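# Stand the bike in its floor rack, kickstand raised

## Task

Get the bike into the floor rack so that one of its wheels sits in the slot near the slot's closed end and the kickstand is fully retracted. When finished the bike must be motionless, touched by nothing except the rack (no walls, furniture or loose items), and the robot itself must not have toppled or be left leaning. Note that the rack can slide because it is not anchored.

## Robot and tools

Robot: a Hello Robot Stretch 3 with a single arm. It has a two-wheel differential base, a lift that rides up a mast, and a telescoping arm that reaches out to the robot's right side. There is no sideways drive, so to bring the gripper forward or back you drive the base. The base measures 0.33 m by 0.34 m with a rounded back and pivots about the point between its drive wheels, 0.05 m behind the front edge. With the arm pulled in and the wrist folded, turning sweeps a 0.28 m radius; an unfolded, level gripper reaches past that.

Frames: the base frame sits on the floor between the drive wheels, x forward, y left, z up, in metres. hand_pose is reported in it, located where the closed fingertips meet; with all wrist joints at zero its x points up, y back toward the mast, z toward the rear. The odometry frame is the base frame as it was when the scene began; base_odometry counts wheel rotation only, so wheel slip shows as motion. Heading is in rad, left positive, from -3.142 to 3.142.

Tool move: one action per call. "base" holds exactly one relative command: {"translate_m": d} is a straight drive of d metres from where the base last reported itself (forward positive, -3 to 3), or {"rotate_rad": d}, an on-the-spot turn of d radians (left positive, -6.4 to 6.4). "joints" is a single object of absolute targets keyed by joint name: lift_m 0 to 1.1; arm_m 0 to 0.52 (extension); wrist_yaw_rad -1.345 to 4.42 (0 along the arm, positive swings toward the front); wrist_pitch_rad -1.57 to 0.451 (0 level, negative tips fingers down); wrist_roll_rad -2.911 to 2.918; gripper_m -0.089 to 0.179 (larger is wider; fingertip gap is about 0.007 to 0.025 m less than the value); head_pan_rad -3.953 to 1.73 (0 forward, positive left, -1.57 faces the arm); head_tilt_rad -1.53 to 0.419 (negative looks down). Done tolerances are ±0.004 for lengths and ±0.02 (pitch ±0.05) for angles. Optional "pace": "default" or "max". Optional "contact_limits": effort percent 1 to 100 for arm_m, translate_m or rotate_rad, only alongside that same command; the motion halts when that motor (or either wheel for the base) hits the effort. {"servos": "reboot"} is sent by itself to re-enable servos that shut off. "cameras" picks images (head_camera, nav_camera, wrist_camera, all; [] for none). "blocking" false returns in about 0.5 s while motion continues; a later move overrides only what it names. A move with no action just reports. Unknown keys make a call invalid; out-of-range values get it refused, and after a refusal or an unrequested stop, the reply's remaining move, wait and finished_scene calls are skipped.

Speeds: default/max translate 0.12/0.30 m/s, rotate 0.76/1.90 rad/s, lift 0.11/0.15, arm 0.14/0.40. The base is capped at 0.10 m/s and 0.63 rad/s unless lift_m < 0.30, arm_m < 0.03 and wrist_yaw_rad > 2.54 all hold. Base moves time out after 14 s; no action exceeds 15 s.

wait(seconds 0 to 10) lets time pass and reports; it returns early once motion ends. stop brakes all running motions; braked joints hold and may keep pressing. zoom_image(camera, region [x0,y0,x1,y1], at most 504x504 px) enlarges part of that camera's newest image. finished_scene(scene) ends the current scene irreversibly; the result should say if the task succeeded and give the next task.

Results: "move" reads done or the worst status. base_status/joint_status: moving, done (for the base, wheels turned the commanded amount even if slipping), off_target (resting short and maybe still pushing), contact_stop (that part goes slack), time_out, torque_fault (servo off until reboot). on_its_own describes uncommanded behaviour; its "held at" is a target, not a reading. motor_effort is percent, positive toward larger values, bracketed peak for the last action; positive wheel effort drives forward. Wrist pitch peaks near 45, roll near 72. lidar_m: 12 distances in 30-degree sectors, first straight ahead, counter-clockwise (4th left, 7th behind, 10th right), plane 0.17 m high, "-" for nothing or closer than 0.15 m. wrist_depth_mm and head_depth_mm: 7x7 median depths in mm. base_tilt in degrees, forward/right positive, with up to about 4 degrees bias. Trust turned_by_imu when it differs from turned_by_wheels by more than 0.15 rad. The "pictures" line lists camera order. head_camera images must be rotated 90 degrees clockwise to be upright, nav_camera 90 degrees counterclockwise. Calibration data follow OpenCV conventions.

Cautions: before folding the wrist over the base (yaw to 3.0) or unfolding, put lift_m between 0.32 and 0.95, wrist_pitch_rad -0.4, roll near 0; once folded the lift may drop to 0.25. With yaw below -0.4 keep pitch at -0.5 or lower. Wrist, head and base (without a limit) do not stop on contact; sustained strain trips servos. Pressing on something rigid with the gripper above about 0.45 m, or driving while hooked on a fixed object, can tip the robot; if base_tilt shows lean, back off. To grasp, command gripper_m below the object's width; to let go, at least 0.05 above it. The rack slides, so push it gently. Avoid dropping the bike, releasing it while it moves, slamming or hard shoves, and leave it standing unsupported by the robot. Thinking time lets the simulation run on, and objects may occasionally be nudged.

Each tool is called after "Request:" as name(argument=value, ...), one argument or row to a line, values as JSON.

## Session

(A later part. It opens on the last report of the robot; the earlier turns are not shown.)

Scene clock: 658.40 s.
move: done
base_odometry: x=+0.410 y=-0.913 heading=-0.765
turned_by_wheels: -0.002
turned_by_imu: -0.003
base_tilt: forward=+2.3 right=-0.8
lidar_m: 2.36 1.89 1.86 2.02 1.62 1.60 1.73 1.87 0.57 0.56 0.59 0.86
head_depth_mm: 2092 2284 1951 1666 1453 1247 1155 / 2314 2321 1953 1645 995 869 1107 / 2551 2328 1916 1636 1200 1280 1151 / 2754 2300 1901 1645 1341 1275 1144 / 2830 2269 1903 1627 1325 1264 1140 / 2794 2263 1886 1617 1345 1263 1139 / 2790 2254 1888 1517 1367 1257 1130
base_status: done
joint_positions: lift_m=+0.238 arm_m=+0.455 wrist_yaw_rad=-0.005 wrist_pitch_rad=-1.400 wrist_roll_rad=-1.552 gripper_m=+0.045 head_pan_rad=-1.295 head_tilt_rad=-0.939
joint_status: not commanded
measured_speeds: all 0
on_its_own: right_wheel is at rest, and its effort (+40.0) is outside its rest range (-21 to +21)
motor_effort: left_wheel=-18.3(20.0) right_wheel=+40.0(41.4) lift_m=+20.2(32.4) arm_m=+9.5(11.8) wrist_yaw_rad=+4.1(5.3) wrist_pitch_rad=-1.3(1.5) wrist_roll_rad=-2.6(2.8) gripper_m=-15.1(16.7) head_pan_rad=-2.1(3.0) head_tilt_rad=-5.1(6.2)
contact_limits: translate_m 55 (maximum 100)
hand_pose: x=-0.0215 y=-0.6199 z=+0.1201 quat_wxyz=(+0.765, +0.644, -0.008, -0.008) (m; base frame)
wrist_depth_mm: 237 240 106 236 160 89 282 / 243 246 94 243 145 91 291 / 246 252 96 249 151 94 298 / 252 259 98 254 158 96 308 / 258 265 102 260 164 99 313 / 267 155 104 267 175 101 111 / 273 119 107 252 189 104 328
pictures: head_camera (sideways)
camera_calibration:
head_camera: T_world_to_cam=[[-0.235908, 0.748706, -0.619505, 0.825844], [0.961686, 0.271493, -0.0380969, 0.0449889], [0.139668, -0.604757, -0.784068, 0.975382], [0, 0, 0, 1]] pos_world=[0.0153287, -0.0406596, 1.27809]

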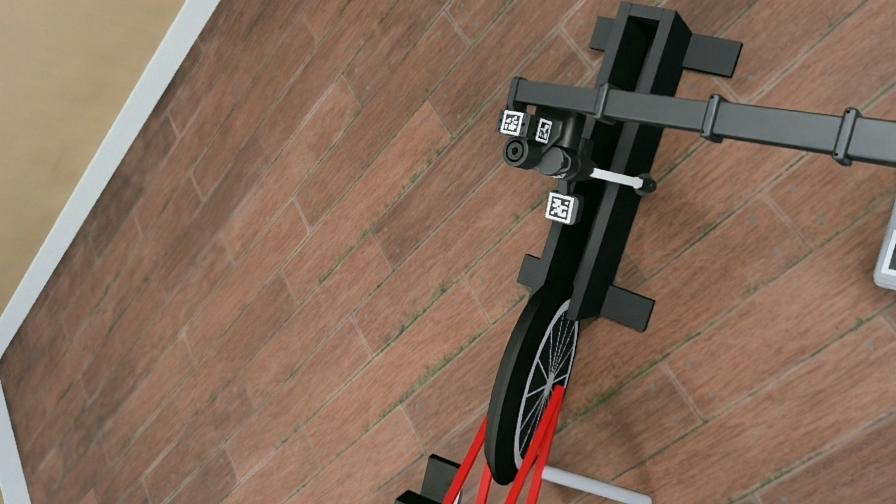

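Request:
move(
  base={"translate_m": -0.01},
  joints={"wrist_pitch_rad": -1.49, "arm_m": 0.470, "lift_m": 0.226},
  cameras=["head_camera"],
)

Request:
zoom_image(
  camera="head_camera",
  region=[500, 260, 660, 400],
)

Scene clock: 667.93 s.
move: contact_stop
base_odometry: x=+0.403 y=-0.906 heading=-0.764
turned_by_wheels: +0.001
turned_by_imu: +0.001
base_tilt: forward=+2.3 right=-0.8
lidar_m: 2.37 1.89 1.87 2.01 1.61 1.59 1.73 1.87 0.57 0.56 0.59 0.86
head_depth_mm: 2090 2259 1931 1668 1441 1250 1160 / 2334 2328 1926 1654 1018 867 1108 / 2554 2316 1910 1650 1202 1275 1148 / 2715 2269 1920 1641 1327 1268 1148 / 2806 2269 1904 1617 1310 1278 1138 / 2815 2267 1894 1616 1350 1261 1142 / 2802 2240 1883 1523 1369 1260 1134
base_status: done
joint_positions: lift_m=+0.237 arm_m=+0.470 wrist_yaw_rad=-0.001 wrist_pitch_rad=-1.460 wrist_roll_rad=-1.558 gripper_m=+0.045 head_pan_rad=-1.295 head_tilt_rad=-0.939
joint_status: lift_m contact_stop (moved -0.001 of -0.012); the others done
measured_speeds: translate_m=+0.000 rotate_rad=+0.000 lift_m=+0.003 arm_m=+0.000 wrist_yaw_rad=+0.000 wrist_pitch_rad=+0.000 wrist_roll_rad=+0.000 head_pan_rad=+0.000 head_tilt_rad=+0.000
on_its_own: lift_m is slack since a contact_stop (your +0.226 is given up); right_wheel is at rest, and its effort (-21.6) is outside its rest range (-21 to +21)
motor_effort: left_wheel=+11.7(21.7) right_wheel=-21.6(36.4) lift_m=+22.9(23.4) arm_m=+15.2(22.6) wrist_yaw_rad=+1.4(4.7) wrist_pitch_rad=-5.6(9.5) wrist_roll_rad=-0.8(2.7) gripper_m=-15.9(16.5) head_pan_rad=-2.4(2.6) head_tilt_rad=-4.6(6.0)
hand_pose: x=-0.0214 y=-0.6194 z=+0.1188 quat_wxyz=(+0.745, +0.667, -0.005, -0.005) (m; base frame)
wrist_depth_mm: 248 252 102 239 182 89 271 / 253 253 98 245 160 92 277 / 258 260 100 251 201 94 286 / 265 271 102 257 174 96 291 / 274 277 104 244 183 99 295 / 280 155 108 224 200 101 111 / 283 120 110 206 218 104 317
pictures: head_camera (sideways)
camera_calibration:
head_camera: T_world_to_cam=[[-0.23594, 0.748847, -0.619323, 0.825607], [0.961686, 0.271492, -0.0380971, 0.0449892], [0.139612, -0.604583, -0.784212, 0.97557], [0, 0, 0, 1]] pos_world=[0.0153268, -0.0406543, 1.27808]

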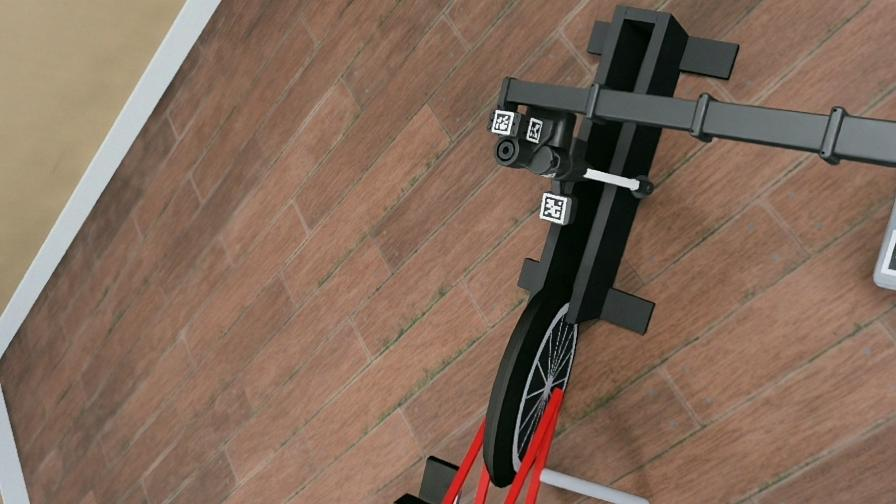

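Scaled by 3.150 from the camera's 896x504 image, which has a finer 1280x720 frame.

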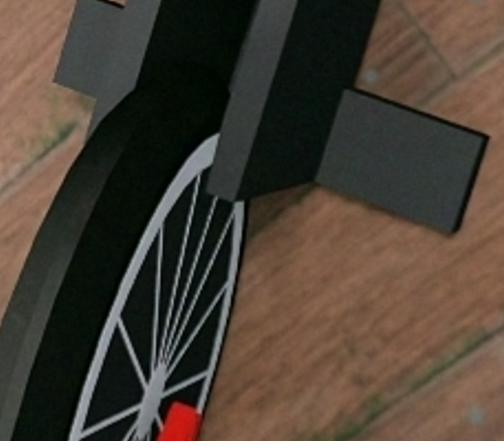

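Request:
move(
  base={"translate_m": -0.015},
  joints={"lift_m": 0.230},
  cameras=["head_camera"],
)

Request:
zoom_image(
  camera="head_camera",
  region=[500, 260, 660, 400],
)

Scene clock: 672.90 s.
move: contact_stop
base_odometry: x=+0.392 y=-0.895 heading=-0.762
turned_by_wheels: +0.002
turned_by_imu: +0.016
base_tilt: forward=+2.3 right=-0.8
lidar_m: 2.34 1.90 1.88 1.97 1.59 1.58 1.73 1.86 0.57 0.56 0.60 0.87
head_depth_mm: 2103 2261 1952 1664 1456 1245 1161 / 2340 2310 1934 1652 1004 864 1107 / 2579 2297 1921 1641 1204 1272 1150 / 2774 2257 1902 1630 1339 1278 1145 / 2820 2293 1894 1625 1317 1269 1139 / 2794 2279 1891 1620 1348 1262 1142 / 2775 2218 1879 1536 1367 1263 1137
base_status: done
joint_positions: lift_m=+0.238 arm_m=+0.470 wrist_yaw_rad=-0.005 wrist_pitch_rad=-1.462 wrist_roll_rad=-1.553 gripper_m=+0.045 head_pan_rad=-1.296 head_tilt_rad=-0.939
joint_status: lift_m contact_stop (moved +0.001 of -0.007)
measured_speeds: translate_m=+0.000 rotate_rad=-0.001 lift_m=+0.000 arm_m=+0.000 wrist_yaw_rad=+0.000 wrist_pitch_rad=+0.000 wrist_roll_rad=+0.000 head_pan_rad=+0.000 head_tilt_rad=+0.000
on_its_own: lift_m is slack since a contact_stop (your +0.230 is given up); left_wheel is at rest, and its effort (+24.9) is outside its rest range (-21 to +21); right_wheel is at rest, and its effort (-41.0) is outside its rest range (-21 to +21)
motor_effort: left_wheel=+24.9(25.1) right_wheel=-41.0(42.0) lift_m=+25.2(25.2) arm_m=-18.7(20.1) wrist_yaw_rad=+4.7(5.8) wrist_pitch_rad=-5.4(5.6) wrist_roll_rad=-2.3(2.6) gripper_m=-15.9(17.1) head_pan_rad=-1.5(2.5) head_tilt_rad=-5.4(5.8)
hand_pose: x=-0.0214 y=-0.6188 z=+0.1193 quat_wxyz=(+0.744, +0.668, -0.008, -0.008) (m; base frame)
wrist_depth_mm: 248 249 98 239 187 90 270 / 254 259 99 243 165 92 276 / 261 265 101 253 168 95 286 / 269 269 103 257 177 97 295 / 270 276 105 239 186 100 295 / 280 141 108 224 196 102 111 / 285 120 111 208 215 104 315
pictures: head_camera (sideways)
camera_calibration:
head_camera: T_world_to_cam=[[-0.235318, 0.749231, -0.619095, 0.825307], [0.961926, 0.270641, -0.0380974, 0.044988], [0.139009, -0.604489, -0.784391, 0.975807], [0, 0, 0, 1]] pos_world=[0.0152885, -0.0406559, 1.27807]

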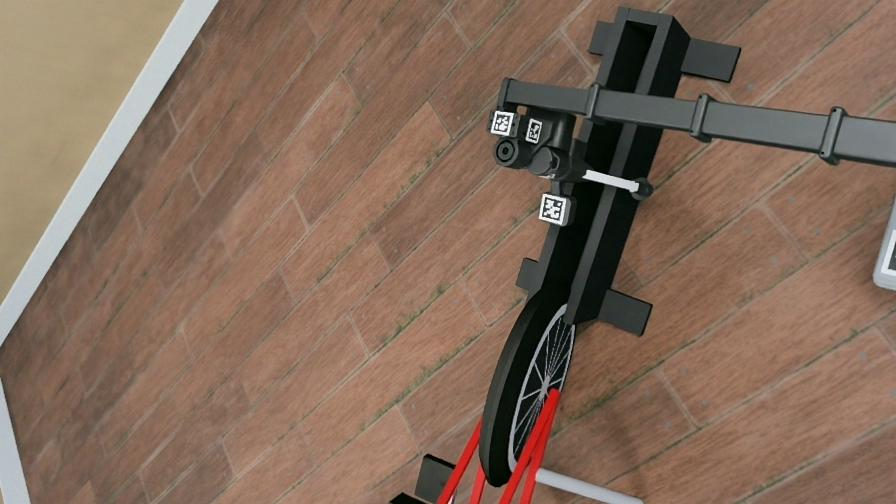

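Scaled by 3.150 from the camera's 896x504 image, which has a finer 1280x720 frame.

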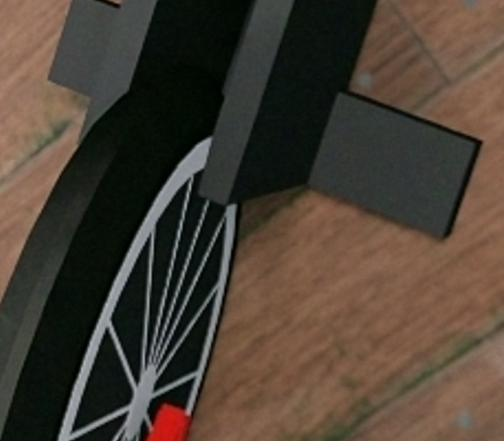

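Request:
move(
  base={"translate_m": 0.012},
  cameras=[],
)

Request:
move(
  joints={"gripper_m": 0.179},
  cameras=["head_camera", "wrist_camera","nav_camera"],
)

Request:
zoom_image(
  camera="head_camera",
  region=[500, 260, 660, 400],
)

Scene clock: 678.10 s.
move: done
base_odometry: x=+0.401 y=-0.904 heading=-0.764
turned_by_wheels: -0.002
turned_by_imu: -0.004
base_tilt: forward=+2.3 right=-0.8
lidar_m: 2.34 1.89 1.87 1.99 1.60 1.59 1.74 1.86 0.57 0.56 0.60 0.86
head_depth_mm: 2125 2275 1936 1669 1444 1245 1158 / 2319 2302 1931 1648 1014 865 1111 / 2578 2317 1932 1636 1208 1273 1149 / 2785 2274 1920 1637 1341 1272 1145 / 2879 2270 1894 1629 1322 1267 1142 / 2787 2243 1889 1625 1347 1272 1136 / 2835 2241 1888 1333 1369 1265 1134
base_status: done
joint_positions: lift_m=+0.240 arm_m=+0.470 wrist_yaw_rad=-0.004 wrist_pitch_rad=-1.464 wrist_roll_rad=-1.551 gripper_m=+0.045 head_pan_rad=-1.296 head_tilt_rad=-0.939
joint_status: not commanded
measured_speeds: translate_m=+0.000 rotate_rad=+0.000 lift_m=+0.001 arm_m=+0.000 wrist_yaw_rad=+0.000 wrist_pitch_rad=+0.000 wrist_roll_rad=+0.000 head_pan_rad=+0.000 head_tilt_rad=+0.000
on_its_own: lift_m is slack since a contact_stop (your +0.230 is given up); right_wheel is at rest, and its effort (+41.4) is outside its rest range (-21 to +21)
motor_effort: left_wheel=-20.5(26.5) right_wheel=+41.4(41.9) lift_m=+24.3(26.0) arm_m=-15.4(15.9) wrist_yaw_rad=+4.0(5.1) wrist_pitch_rad=-4.9(5.6) wrist_roll_rad=-3.2(3.3) gripper_m=-15.6(16.9) head_pan_rad=-1.9(2.3) head_tilt_rad=-5.4(5.5)
hand_pose: x=-0.0214 y=-0.6183 z=+0.1215 quat_wxyz=(+0.743, +0.669, -0.009, -0.009) (m; base frame)
wrist_depth_mm: 250 250 103 236 188 89 268 / 254 259 99 242 195 91 277 / 262 265 101 248 208 94 284 / 268 270 103 255 179 96 294 / 271 277 105 236 186 99 299 / 284 156 110 219 202 102 111 / 291 120 112 203 216 105 321
pictures: none
No camera images: "cameras" was empty.

Scene clock: 679.97 s.
move: done
base_odometry: x=+0.401 y=-0.904 heading=-0.763
turned_by_wheels: +0.001
turned_by_imu: +0.002
base_tilt: forward=+2.3 right=-0.8
lidar_m: 2.34 1.88 1.87 1.98 1.60 1.59 1.74 1.86 0.57 0.56 0.60 0.86
head_depth_mm: 2115 2246 1949 1660 1457 1253 1161 / 2331 2304 1931 1648 1011 862 1106 / 2598 2322 1915 1663 1204 1277 1158 / 2748 2293 1906 1643 1339 1272 1146 / 2856 2262 1898 1628 1332 1269 1144 / 2820 2246 1875 1617 1350 1265 1142 / 2798 2222 1889 1331 1369 1259 1133
base_status: not commanded
joint_positions: lift_m=+0.241 arm_m=+0.470 wrist_yaw_rad=-0.002 wrist_pitch_rad=-1.481 wrist_roll_rad=-1.554 gripper_m=+0.179 head_pan_rad=-1.296 head_tilt_rad=-0.939
joint_status: all done
measured_speeds: all 0
on_its_own: lift_m is slack since a contact_stop (your +0.230 is given up)
motor_effort: left_wheel=-2.5(20.7) right_wheel=+5.2(41.3) lift_m=+25.7(26.1) arm_m=-14.2(15.3) wrist_yaw_rad=+1.3(4.7) wrist_pitch_rad=-1.6(5.4) wrist_roll_rad=-1.9(4.1) gripper_m=+0.9(83.4) head_pan_rad=-2.1(2.5) head_tilt_rad=-5.1(5.8)
hand_pose: x=-0.0214 y=-0.6140 z=+0.1221 quat_wxyz=(+0.738, +0.675, -0.006, -0.006) (m; base frame)
wrist_depth_mm: 254 254 97 235 188 88 269 / 259 262 99 227 196 91 272 / 263 267 101 219 207 94 280 / 273 273 104 202 216 96 287 / 280 282 107 189 228 98 128 / 283 142 110 182 241 101 114 / 287 121 114 224 255 104 312
pictures: head_camera (sideways), nav_camera (sideways), wrist_camera
camera_calibration:
head_camera: T_world_to_cam=[[-0.235319, 0.74923, -0.619095, 0.825307], [0.961926, 0.270642, -0.0380974, 0.044988], [0.13901, -0.604489, -0.784391, 0.975807], [0, 0, 0, 1]] pos_world=[0.0152885, -0.0406559, 1.27807]
nav_camera: T_world_to_cam=[[0.159562, -0.783769, 0.600206, -0.741107], [-0.966985, -0.246463, -0.0647714, 0.136694], [0.198694, -0.570055, -0.797219, 0.992694], [0, 0, 0, 1]] pos_world=[0.0531908, 0.0187242, 1.24506]
wrist_camera: T_world_to_cam=[[-0.144514, -0.988007, 0.0543857, -0.600462], [-0.97655, 0.15127, 0.153191, 0.0856297], [-0.15958, -0.0309722, -0.986699, 0.261158], [0, 0, 0, 1]] pos_world=[0.0385224, -0.598125, 0.277223]

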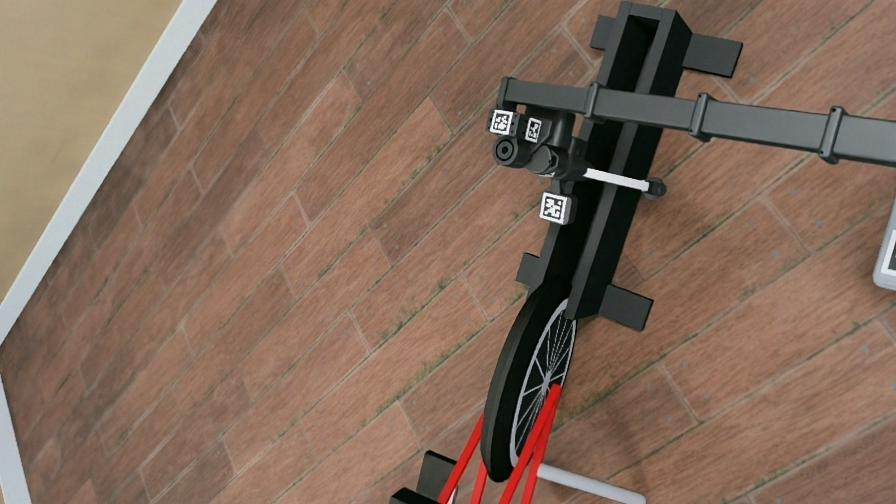

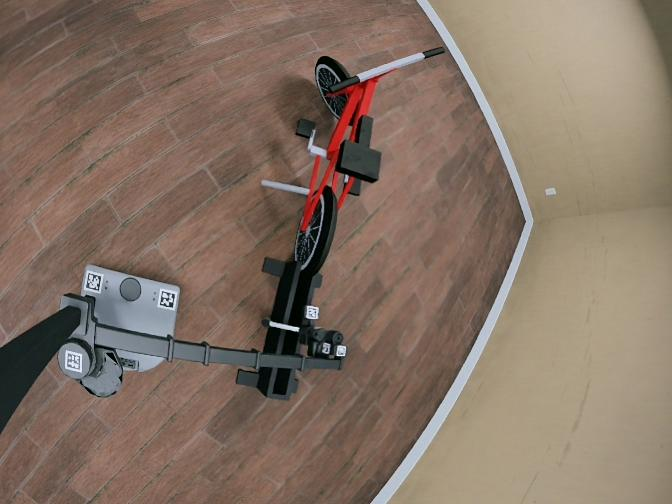

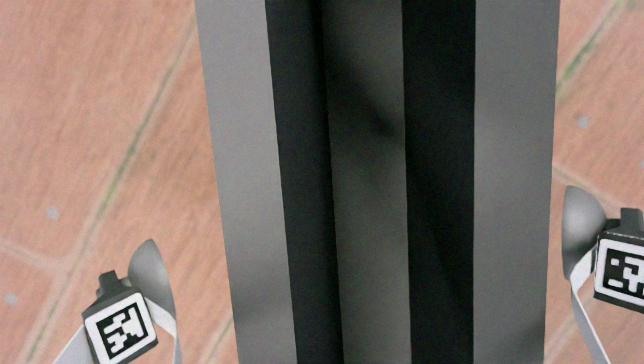

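Scaled by 3.150 from the camera's 896x504 image, which has a finer 1280x720 frame.

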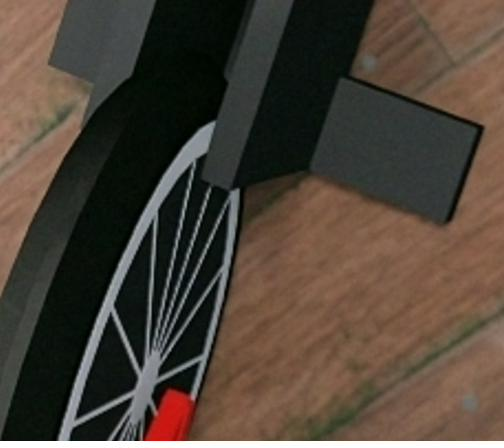

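Request:
move(
  joints={"lift_m": 0.34, "wrist_pitch_rad": -1.54, "arm_m": 0.485},
  cameras=[],
)

Request:
move(
  base={"translate_m": -0.34},
  joints={"gripper_m": 0.0, "arm_m": 0.489},
  cameras=["head_camera", "wrist_camera","nav_camera"],
)

Scene clock: 705.50 s.
move: done
base_odometry: x=+0.401 y=-0.904 heading=-0.763
turned_by_wheels: +0.000
turned_by_imu: -0.001
base_tilt: forward=+2.3 right=-0.8
lidar_m: 2.33 1.88 1.87 1.98 1.60 1.59 1.74 1.86 0.57 0.56 0.60 0.86
head_depth_mm: 2117 2275 1945 1665 1457 1248 1159 / 2311 2320 1928 954 954 749 659 / 2590 2287 1924 1648 1228 1282 1151 / 2736 2291 1902 1633 1343 1275 1143 / 2842 2270 1901 1631 1326 1265 1141 / 2815 2248 1882 1620 1348 1263 1138 / 2810 2256 1877 1343 1359 1263 1131
base_status: not commanded
joint_positions: lift_m=+0.340 arm_m=+0.485 wrist_yaw_rad=-0.002 wrist_pitch_rad=-1.531 wrist_roll_rad=-1.555 gripper_m=+0.179 head_pan_rad=-1.296 head_tilt_rad=-0.939
joint_status: all done
measured_speeds: all 0
motor_effort: left_wheel=-2.5(2.7) right_wheel=+4.9(5.8) lift_m=+28.4(30.5) arm_m=+18.0(20.1) wrist_yaw_rad=+1.0(3.0) wrist_pitch_rad=-2.1(3.6) wrist_roll_rad=-1.8(2.0) gripper_m=+0.2(1.5) head_pan_rad=-1.6(2.4) head_tilt_rad=-4.3(5.7)
hand_pose: x=-0.0213 y=-0.6162 z=+0.2217 quat_wxyz=(+0.721, +0.693, -0.006, -0.007) (m; base frame)
wrist_depth_mm: 358 355 354 319 348 354 352 / 363 364 362 308 359 362 354 / 373 373 373 300 348 373 373 / 387 385 380 288 356 375 374 / 388 392 389 279 365 396 128 / 408 142 408 271 367 400 114 / 414 122 414 264 386 414 406
pictures: none
No camera images: "cameras" was empty.

Scene clock: 710.03 s.
move: done
base_odometry: x=+0.155 y=-0.669 heading=-0.763
turned_by_wheels: +0.000
turned_by_imu: -0.001
base_tilt: forward=+2.3 right=-0.8
lidar_m: 2.59 2.10 2.08 1.65 1.34 1.33 1.45 1.66 1.63 0.54 0.57 0.85
head_depth_mm: 1870 2066 1926 1653 1445 1286 1160 / 2093 2236 1927 952 962 749 657 / 2331 2307 1919 1647 1358 1274 1151 / 2583 2292 1915 1629 1331 1273 1146 / 2763 2260 1889 1638 1344 1269 1144 / 2794 2253 1891 1622 1350 1260 1138 / 2846 2240 1871 1620 1360 1253 1129
base_status: done
joint_positions: lift_m=+0.340 arm_m=+0.489 wrist_yaw_rad=-0.002 wrist_pitch_rad=-1.531 wrist_roll_rad=-1.555 gripper_m=+0.000 head_pan_rad=-1.296 head_tilt_rad=-0.939
joint_status: all done
measured_speeds: all 0
motor_effort: left_wheel=-0.9(6.1) right_wheel=-1.3(6.2) lift_m=+28.4(29.0) arm_m=+17.6(20.3) wrist_yaw_rad=+1.4(3.2) wrist_pitch_rad=-2.1(2.2) wrist_roll_rad=-1.9(2.1) gripper_m=-0.7(82.1) head_pan_rad=-1.7(2.4) head_tilt_rad=-4.4(6.0)
hand_pose: x=-0.0213 y=-0.6202 z=+0.2217 quat_wxyz=(+0.721, +0.693, -0.006, -0.006) (m; base frame)
wrist_depth_mm: 355 358 197 184 355 349 352 / 361 367 211 294 311 357 357 / 372 372 203 193 367 371 371 / 383 383 381 381 382 378 379 / 398 392 395 151 381 387 389 / 404 409 407 128 125 398 402 / 422 416 411 409 407 412 415
pictures: head_camera (sideways), nav_camera (sideways), wrist_camera
camera_calibration:
head_camera: T_world_to_cam=[[-0.235319, 0.74923, -0.619095, 0.825307], [0.961926, 0.270643, -0.0380974, 0.044988], [0.13901, -0.604489, -0.784391, 0.975807], [0, 0, 0, 1]] pos_world=[0.0152885, -0.0406559, 1.27807]
nav_camera: T_world_to_cam=[[0.159562, -0.783769, 0.600206, -0.741106], [-0.966985, -0.246463, -0.0647714, 0.136694], [0.198694, -0.570055, -0.797219, 0.992694], [0, 0, 0, 1]] pos_world=[0.0531907, 0.0187242, 1.24506]
wrist_camera: T_world_to_cam=[[-0.144256, -0.989527, 0.0051831, -0.602038], [-0.976601, 0.143212, 0.160439, 0.064719], [-0.159501, 0.0180825, -0.987032, 0.389791], [0, 0, 0, 1]] pos_world=[0.0385291, -0.61205, 0.377474]

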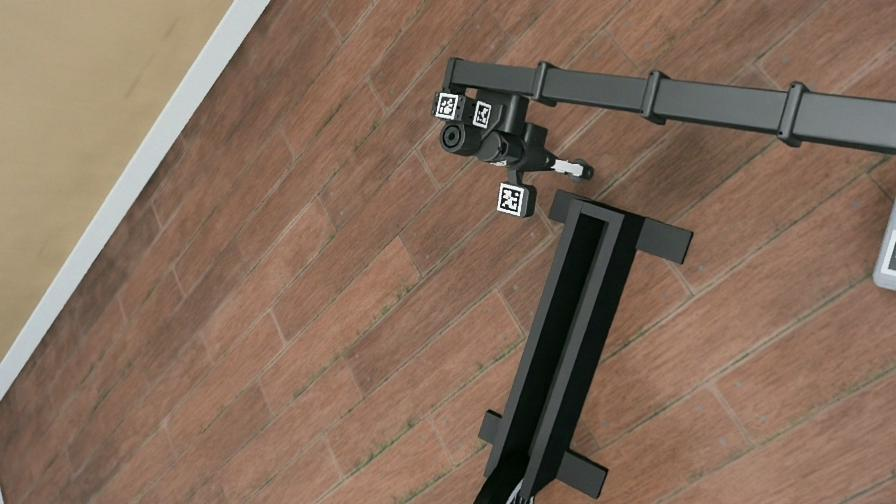

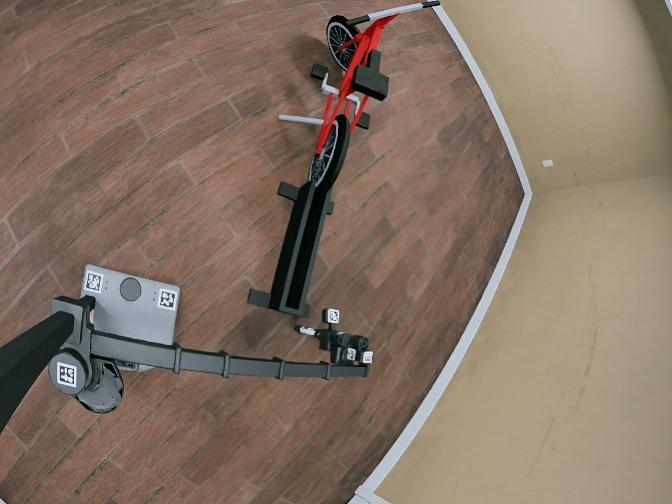

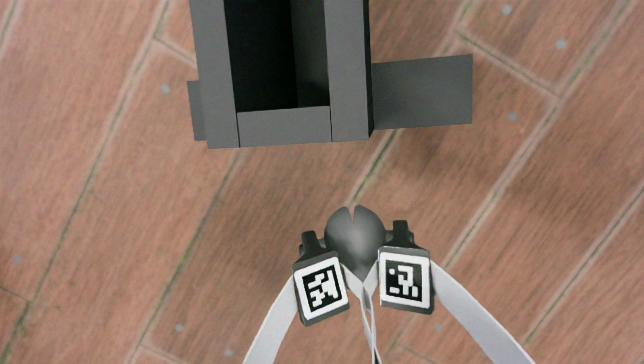

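Request:
move(
  base={"rotate_rad": -0.045},
  joints={"lift_m": 0.2, "arm_m": 0.470},
  cameras=["head_camera", "wrist_camera"],
)

Scene clock: 725.13 s.
move: done
base_odometry: x=+0.155 y=-0.669 heading=-0.807
turned_by_wheels: -0.045
turned_by_imu: -0.046
base_tilt: forward=+2.3 right=-0.8
lidar_m: 1.58 2.11 2.08 1.72 1.35 1.33 1.42 1.67 1.63 0.54 0.56 0.79
head_depth_mm: 1811 2018 1943 1657 1454 1289 1159 / 2002 2175 1927 1660 1031 1220 1121 / 2222 2292 1898 1642 1355 1277 1132 / 2471 2285 1904 1627 1348 1276 1147 / 2629 2268 1888 1626 1340 1272 1137 / 2792 2281 1873 1635 1344 1265 1135 / 2803 2240 1859 1609 1346 1258 1127
base_status: done
joint_positions: lift_m=+0.200 arm_m=+0.470 wrist_yaw_rad=-0.001 wrist_pitch_rad=-1.531 wrist_roll_rad=-1.555 gripper_m=+0.000 head_pan_rad=-1.296 head_tilt_rad=-0.939
joint_status: all done
measured_speeds: all 0
motor_effort: left_wheel=+4.9(8.4) right_wheel=-3.8(7.5) lift_m=+23.5(26.4) arm_m=-18.3(20.3) wrist_yaw_rad=+1.2(2.4) wrist_pitch_rad=-1.6(2.4) wrist_roll_rad=-1.8(2.0) gripper_m=-1.7(2.2) head_pan_rad=-1.6(2.6) head_tilt_rad=-5.3(5.8)
hand_pose: x=-0.0213 y=-0.6011 z=+0.0817 quat_wxyz=(+0.721, +0.693, -0.006, -0.006) (m; base frame)
wrist_depth_mm: - - 56 65 65 169 167 / 230 90 108 142 228 228 226 / 236 233 236 234 232 232 232 / 244 242 241 240 238 238 236 / 248 249 246 153 241 248 242 / 256 254 253 128 125 251 249 / 262 261 261 262 262 257 257
pictures: head_camera (sideways), wrist_camera
camera_calibration:
head_camera: T_world_to_cam=[[-0.235319, 0.74923, -0.619095, 0.825307], [0.961926, 0.270643, -0.0380974, 0.044988], [0.13901, -0.604489, -0.784391, 0.975807], [0, 0, 0, 1]] pos_world=[0.0152885, -0.0406559, 1.27807]
wrist_camera: T_world_to_cam=[[-0.143743, -0.989604, 0.00476889, -0.582405], [-0.976674, 0.142638, 0.160504, 0.084086], [-0.159515, 0.0184136, -0.987024, 0.251464], [0, 0, 0, 1]] pos_world=[0.0385205, -0.592974, 0.237483]

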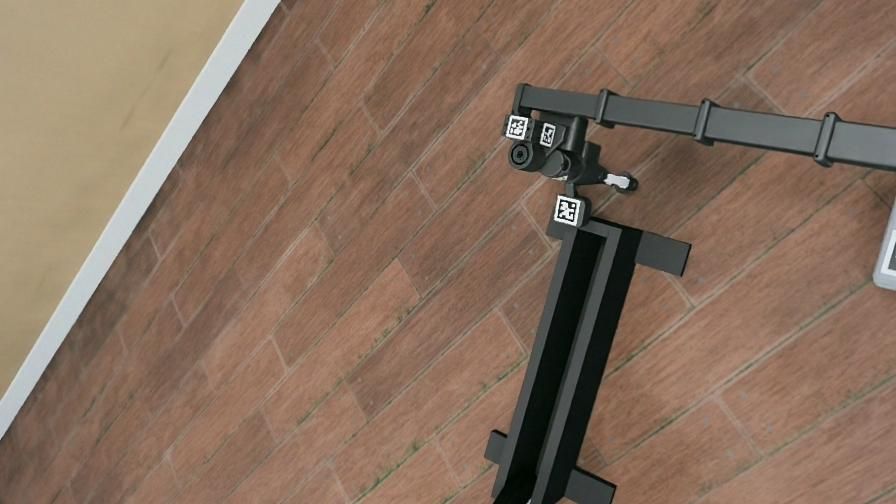

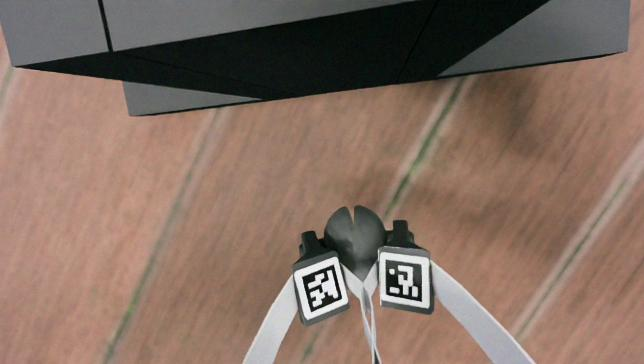

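Request:
move(
  joints={"arm_m": 0.477},
  cameras=[],
)

Request:
move(
  base={"translate_m": 0.10},
  contact_limits={"translate_m": 70},
  cameras=["head_camera", "wrist_camera", "nav_camera"],
)

Scene clock: 735.87 s.
move: done
base_odometry: x=+0.155 y=-0.669 heading=-0.807
turned_by_wheels: +0.000
turned_by_imu: -0.001
base_tilt: forward=+2.3 right=-0.8
lidar_m: 1.58 2.11 2.08 1.72 1.35 1.33 1.42 1.67 1.64 0.54 0.56 0.79
head_depth_mm: 1811 2025 1947 1660 1453 1288 1160 / 1974 2174 1932 1652 1028 1226 1121 / 2192 2307 1918 1637 1363 1279 1131 / 2459 2311 1919 1632 1346 1269 1149 / 2641 2265 1899 1621 1341 1265 1140 / 2810 2252 1885 1623 1343 1263 1138 / 2767 2258 1871 1616 1354 1267 1124
base_status: not commanded
joint_positions: lift_m=+0.200 arm_m=+0.477 wrist_yaw_rad=-0.001 wrist_pitch_rad=-1.532 wrist_roll_rad=-1.555 gripper_m=+0.000 head_pan_rad=-1.296 head_tilt_rad=-0.939
joint_status: all done
measured_speeds: all 0
motor_effort: left_wheel=+5.0(5.2) right_wheel=-3.9(4.5) lift_m=+23.2(23.3) arm_m=+19.0(19.8) wrist_yaw_rad=+0.7(2.3) wrist_pitch_rad=-2.0(2.1) wrist_roll_rad=-1.8(2.0) gripper_m=-1.0(1.8) head_pan_rad=-1.1(2.3) head_tilt_rad=-5.1(5.5)
hand_pose: x=-0.0213 y=-0.6079 z=+0.0817 quat_wxyz=(+0.720, +0.693, -0.006, -0.006) (m; base frame)
wrist_depth_mm: - - 55 64 75 170 166 / 230 85 109 144 190 228 225 / 236 236 234 235 235 234 232 / 242 240 241 238 238 238 238 / 249 250 247 154 244 243 246 / 257 256 255 127 126 253 252 / 265 263 260 259 259 258 258
pictures: none
No camera images: "cameras" was empty.

Scene clock: 738.00 s.
move: done
base_odometry: x=+0.224 y=-0.741 heading=-0.809
turned_by_wheels: -0.002
turned_by_imu: -0.008
base_tilt: forward=+2.3 right=-0.8
lidar_m: 1.46 2.05 2.02 1.83 1.43 1.41 1.50 1.73 1.69 0.54 0.56 0.81
head_depth_mm: 1869 2064 1944 1656 1444 1286 1156 / 2064 2224 1925 1657 1032 1223 1120 / 2257 2297 1940 1631 1195 1278 1136 / 2524 2286 1919 1639 1311 1271 1142 / 2686 2271 1899 1640 1350 1271 1139 / 2823 2278 1876 1615 1357 1265 1131 / 2799 2239 1895 1607 1345 1262 1128
base_status: done
joint_positions: lift_m=+0.200 arm_m=+0.477 wrist_yaw_rad=+0.005 wrist_pitch_rad=-1.532 wrist_roll_rad=-1.555 gripper_m=+0.000 head_pan_rad=-1.296 head_tilt_rad=-0.939
joint_status: not commanded
measured_speeds: all 0
on_its_own: left_wheel is at rest, and its effort (-21.9) is outside its rest range (-21 to +21); right_wheel is at rest, and its effort (+44.0) is outside its rest range (-21 to +21)
motor_effort: left_wheel=-21.9(21.9) right_wheel=+44.0(46.3) lift_m=+23.1(23.5) arm_m=+16.4(19.4) wrist_yaw_rad=-5.2(6.2) wrist_pitch_rad=-1.4(2.1) wrist_roll_rad=-1.6(1.9) gripper_m=-0.3(2.4) head_pan_rad=-1.3(2.3) head_tilt_rad=-5.5(6.2)
contact_limits: translate_m 70 (maximum 100)
hand_pose: x=-0.0214 y=-0.6078 z=+0.0817 quat_wxyz=(+0.720, +0.694, -0.004, -0.004) (m; base frame)
wrist_depth_mm: - 79 122 197 - - 221 / - 78 117 204 - - 165 / - 72 114 197 - - 170 / - 79 112 139 - - 239 / - 67 93 87 54 52 245 / - 66 64 61 59 53 252 / - 69 65 - - 56 259
pictures: head_camera (sideways), nav_camera (sideways), wrist_camera
camera_calibration:
head_camera: T_world_to_cam=[[-0.235319, 0.74923, -0.619095, 0.825307], [0.961926, 0.270643, -0.0380974, 0.044988], [0.13901, -0.604489, -0.784391, 0.975807], [0, 0, 0, 1]] pos_world=[0.0152885, -0.0406559, 1.27807]
nav_camera: T_world_to_cam=[[0.159562, -0.783769, 0.600206, -0.741107], [-0.966985, -0.246463, -0.0647714, 0.136694], [0.198694, -0.570055, -0.797219, 0.992694], [0, 0, 0, 1]] pos_world=[0.0531907, 0.0187242, 1.24506]
wrist_camera: T_world_to_cam=[[-0.136906, -0.990577, 0.00376536, -0.589459], [-0.977635, 0.135728, 0.160651, 0.0807197], [-0.159648, 0.0183129, -0.987004, 0.251522], [0, 0, 0, 1]] pos_world=[0.0383689, -0.599466, 0.237505]

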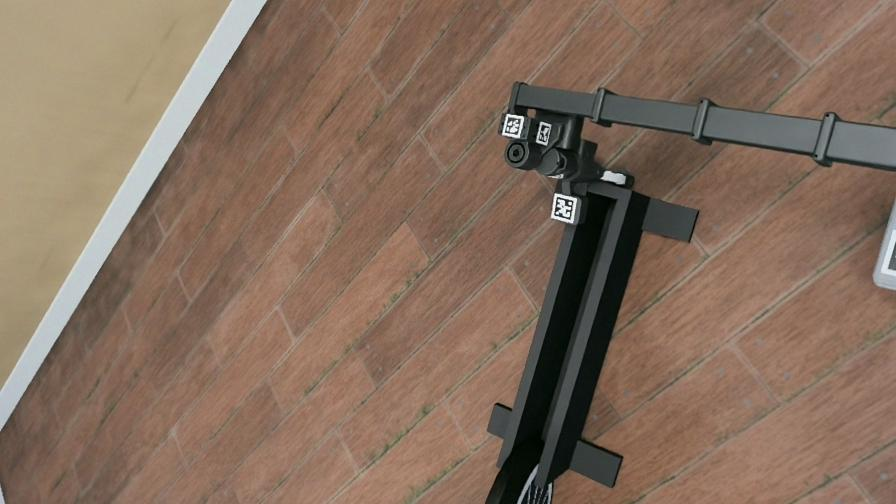

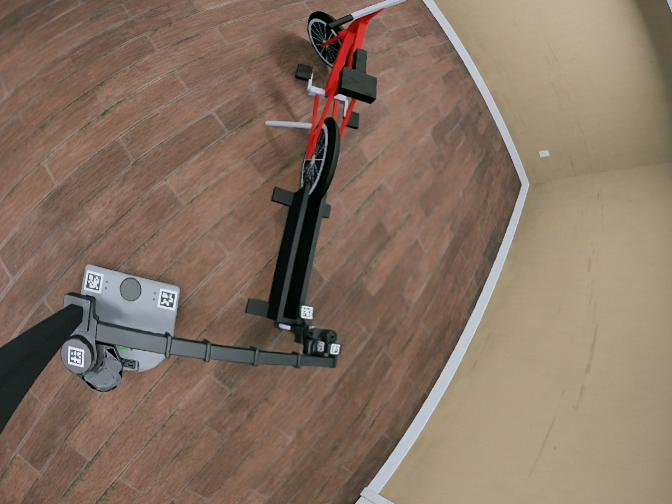

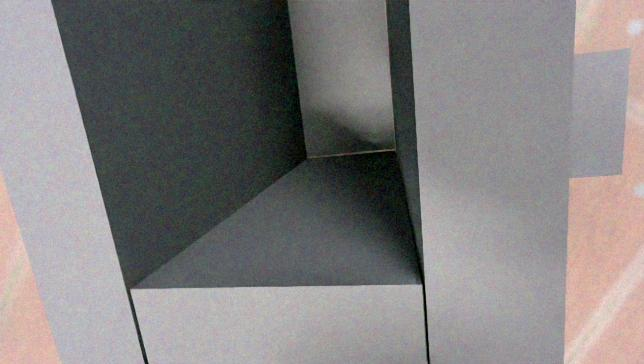

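Request:
move(
  base={"translate_m": 0.06},
  contact_limits={"translate_m": 90},
  cameras=["head_camera", "nav_camera"],
)

Scene clock: 744.63 s.
move: done
base_odometry: x=+0.265 y=-0.785 heading=-0.811
turned_by_wheels: -0.002
turned_by_imu: -0.079
base_tilt: forward=+2.3 right=-0.8
lidar_m: 1.38 2.06 1.99 2.02 1.50 1.45 1.51 1.79 1.72 0.53 0.55 0.73
head_depth_mm: 1810 2022 1928 1669 1458 1286 1161 / 1974 2164 1927 1646 1027 1230 1121 / 2129 2272 1906 1633 1189 1281 1130 / 2351 2294 1897 1621 1313 1268 1151 / 2560 2274 1909 1632 1338 1266 1138 / 2725 2250 1881 1611 1339 1261 1138 / 2776 2242 1877 1612 1304 1259 1134
base_status: done
joint_positions: lift_m=+0.200 arm_m=+0.477 wrist_yaw_rad=+0.005 wrist_pitch_rad=-1.532 wrist_roll_rad=-1.555 gripper_m=+0.000 head_pan_rad=-1.296 head_tilt_rad=-0.939
joint_status: not commanded
measured_speeds: all 0
on_its_own: right_wheel is at rest, and its effort (+46.6) is outside its rest range (-21 to +21)
motor_effort: left_wheel=-19.9(21.2) right_wheel=+46.6(47.4) lift_m=+22.6(23.1) arm_m=-20.0(20.0) wrist_yaw_rad=-4.5(6.0) wrist_pitch_rad=-1.9(1.9) wrist_roll_rad=-1.9(2.1) gripper_m=-0.6(1.8) head_pan_rad=-1.6(2.4) head_tilt_rad=-4.6(5.9)
contact_limits: translate_m 90 (maximum 100)
hand_pose: x=-0.0214 y=-0.6079 z=+0.0817 quat_wxyz=(+0.720, +0.694, -0.004, -0.004) (m; base frame)
wrist_depth_mm: - 84 136 - - - 218 / - 80 131 - - - 167 / - 85 122 198 - - 171 / - 82 115 154 - - 237 / - 72 97 93 - 51 243 / - 74 66 - 55 52 254 / - 69 65 - - 56 261
pictures: head_camera (sideways), nav_camera (sideways)
camera_calibration:
head_camera: T_world_to_cam=[[-0.235319, 0.74923, -0.619095, 0.825307], [0.961926, 0.270642, -0.0380974, 0.044988], [0.13901, -0.604489, -0.784391, 0.975807], [0, 0, 0, 1]] pos_world=[0.0152885, -0.0406559, 1.27807]
nav_camera: T_world_to_cam=[[0.159562, -0.783769, 0.600206, -0.741106], [-0.966985, -0.246463, -0.0647714, 0.136694], [0.198694, -0.570055, -0.797219, 0.992694], [0, 0, 0, 1]] pos_world=[0.0531908, 0.0187242, 1.24506]

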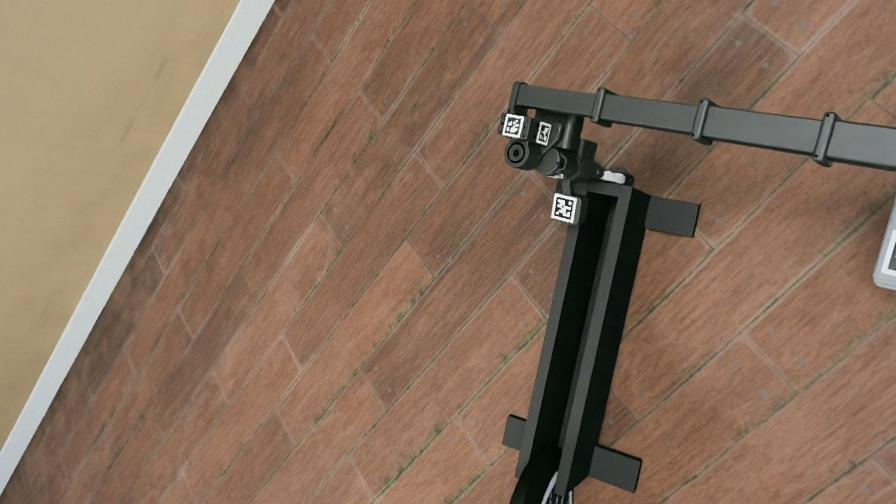

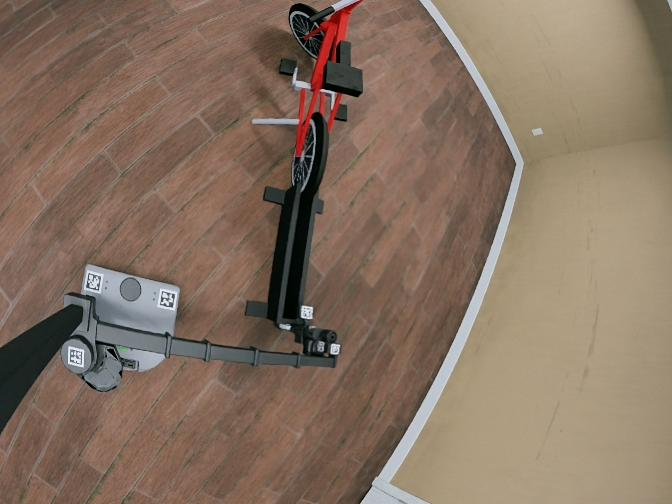

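Request:
move(
  base={"translate_m": -0.08},
  cameras=["head_camera"],
)

Request:
move(
  base={"translate_m": -0.19},
  joints={"lift_m": 0.55, "arm_m": 0.05},
  cameras=["head_camera","nav_camera"],
)

Scene clock: 784.13 s.
move: done
base_odometry: x=+0.210 y=-0.727 heading=-0.811
turned_by_wheels: +0.000
turned_by_imu: +0.000
base_tilt: forward=+2.3 right=-0.8
lidar_m: 1.45 2.10 2.04 1.92 1.42 1.38 1.44 1.75 1.68 0.54 0.55 0.73
head_depth_mm: 1782 1985 1949 1658 1458 1285 1151 / 1918 2148 1937 1652 1032 1226 1118 / 2087 2254 1913 1637 1360 1280 1129 / 2277 2318 1896 1634 1360 1269 1145 / 2530 2270 1902 1625 1353 1268 1134 / 2750 2261 1882 1631 1346 1261 1137 / 2792 2250 1876 1614 1338 1254 1132
base_status: done
joint_positions: lift_m=+0.200 arm_m=+0.477 wrist_yaw_rad=+0.002 wrist_pitch_rad=-1.532 wrist_roll_rad=-1.555 gripper_m=+0.000 head_pan_rad=-1.296 head_tilt_rad=-0.939
joint_status: not commanded
measured_speeds: all 0
motor_effort: left_wheel=-0.1(23.2) right_wheel=-2.7(42.4) lift_m=+27.7(27.7) arm_m=-11.9(19.6) wrist_yaw_rad=-1.3(5.5) wrist_pitch_rad=-1.8(2.3) wrist_roll_rad=-1.8(2.0) gripper_m=-1.5(1.7) head_pan_rad=-1.7(2.6) head_tilt_rad=-4.7(5.8)
hand_pose: x=-0.0214 y=-0.6079 z=+0.0817 quat_wxyz=(+0.720, +0.694, -0.005, -0.005) (m; base frame)
wrist_depth_mm: - 78 95 113 158 220 222 / 230 207 201 227 229 225 225 / 238 235 234 232 235 233 231 / 242 241 242 242 241 240 237 / 249 248 246 155 241 245 243 / 256 255 253 128 125 250 249 / 263 263 259 261 259 259 259
pictures: head_camera (sideways)
camera_calibration:
head_camera: T_world_to_cam=[[-0.235319, 0.74923, -0.619095, 0.825307], [0.961926, 0.270642, -0.0380974, 0.044988], [0.13901, -0.604489, -0.784391, 0.975807], [0, 0, 0, 1]] pos_world=[0.0152885, -0.0406559, 1.27807]

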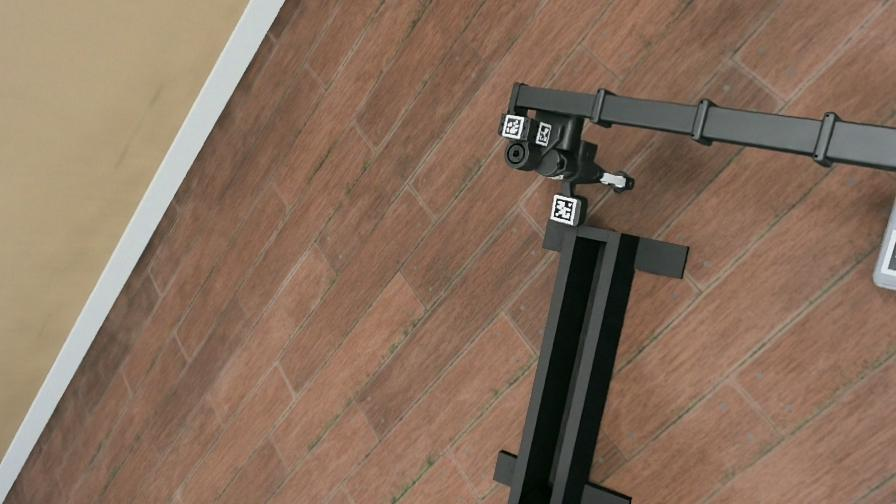

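Scene clock: 788.47 s.
move: done
base_odometry: x=+0.079 y=-0.589 heading=-0.811
turned_by_wheels: +0.000
turned_by_imu: -0.001
base_tilt: forward=+2.3 right=-0.8
lidar_m: 1.32 2.20 2.13 1.70 1.26 1.22 1.27 1.64 1.58 1.68 0.59 0.74
head_depth_mm: 1666 1871 1942 1662 1454 1292 476 / 1820 2045 1940 1655 1451 1279 474 / 1974 2164 1928 1640 1442 1290 523 / 2170 2286 1891 1647 1441 1279 729 / 2393 2263 1899 1626 1376 1271 1126 / 2622 2239 1872 1616 1353 1267 1132 / 2772 2246 1875 1624 1339 1259 1131
base_status: done
joint_positions: lift_m=+0.550 arm_m=+0.050 wrist_yaw_rad=+0.001 wrist_pitch_rad=-1.532 wrist_roll_rad=-1.557 gripper_m=+0.000 head_pan_rad=-1.296 head_tilt_rad=-0.939
joint_status: all done
measured_speeds: all 0
motor_effort: left_wheel=+0.5(4.5) right_wheel=-2.4(7.7) lift_m=+26.6(30.8) arm_m=-18.8(20.4) wrist_yaw_rad=-1.6(2.1) wrist_pitch_rad=-0.9(2.2) wrist_roll_rad=-1.0(1.9) gripper_m=-0.5(2.1) head_pan_rad=-1.6(2.6) head_tilt_rad=-4.9(6.2)
hand_pose: x=-0.0214 y=-0.1808 z=+0.4317 quat_wxyz=(+0.720, +0.694, -0.004, -0.005) (m; base frame)
wrist_depth_mm: 570 553 545 551 552 545 552 / 563 560 562 580 560 564 555 / 588 575 552 561 583 573 579 / 587 430 431 433 592 588 588 / 614 445 446 152 599 608 603 / 374 457 457 128 126 634 626 / 641 467 466 642 629 642 646
pictures: head_camera (sideways), nav_camera (sideways)
camera_calibration:
head_camera: T_world_to_cam=[[-0.235319, 0.74923, -0.619095, 0.825307], [0.961926, 0.270643, -0.0380974, 0.044988], [0.13901, -0.604489, -0.784391, 0.975807], [0, 0, 0, 1]] pos_world=[0.0152885, -0.0406559, 1.27807]
nav_camera: T_world_to_cam=[[0.159562, -0.783769, 0.600206, -0.741107], [-0.966985, -0.246463, -0.0647714, 0.136694], [0.198694, -0.570055, -0.797219, 0.992694], [0, 0, 0, 1]] pos_world=[0.0531907, 0.0187242, 1.24506]

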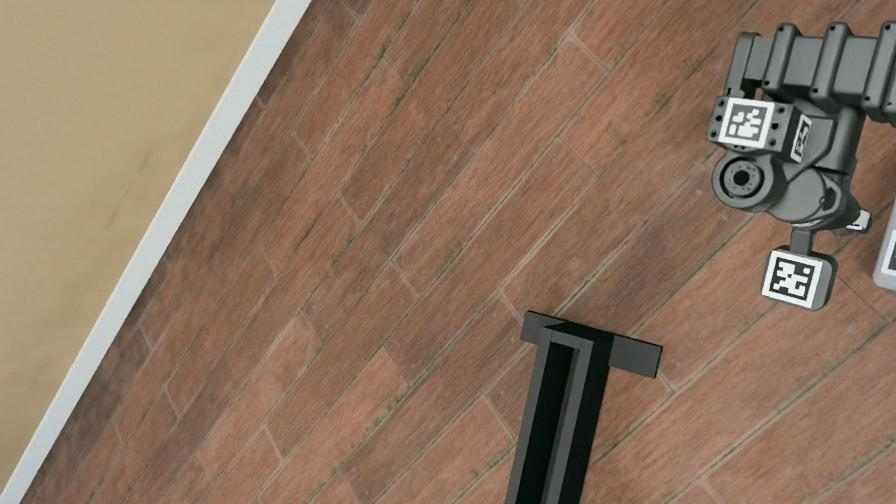

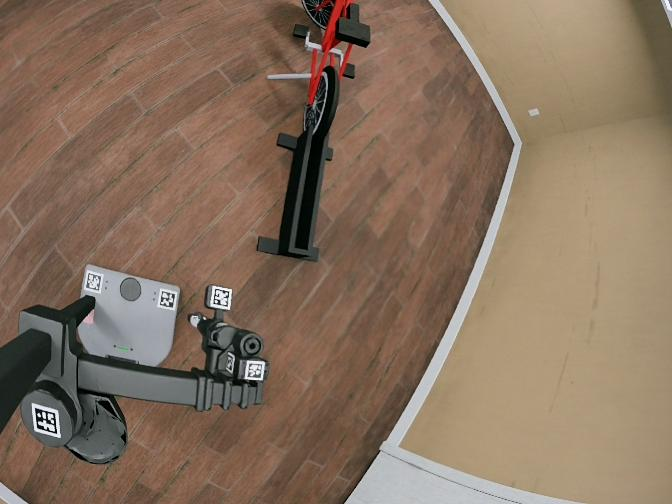

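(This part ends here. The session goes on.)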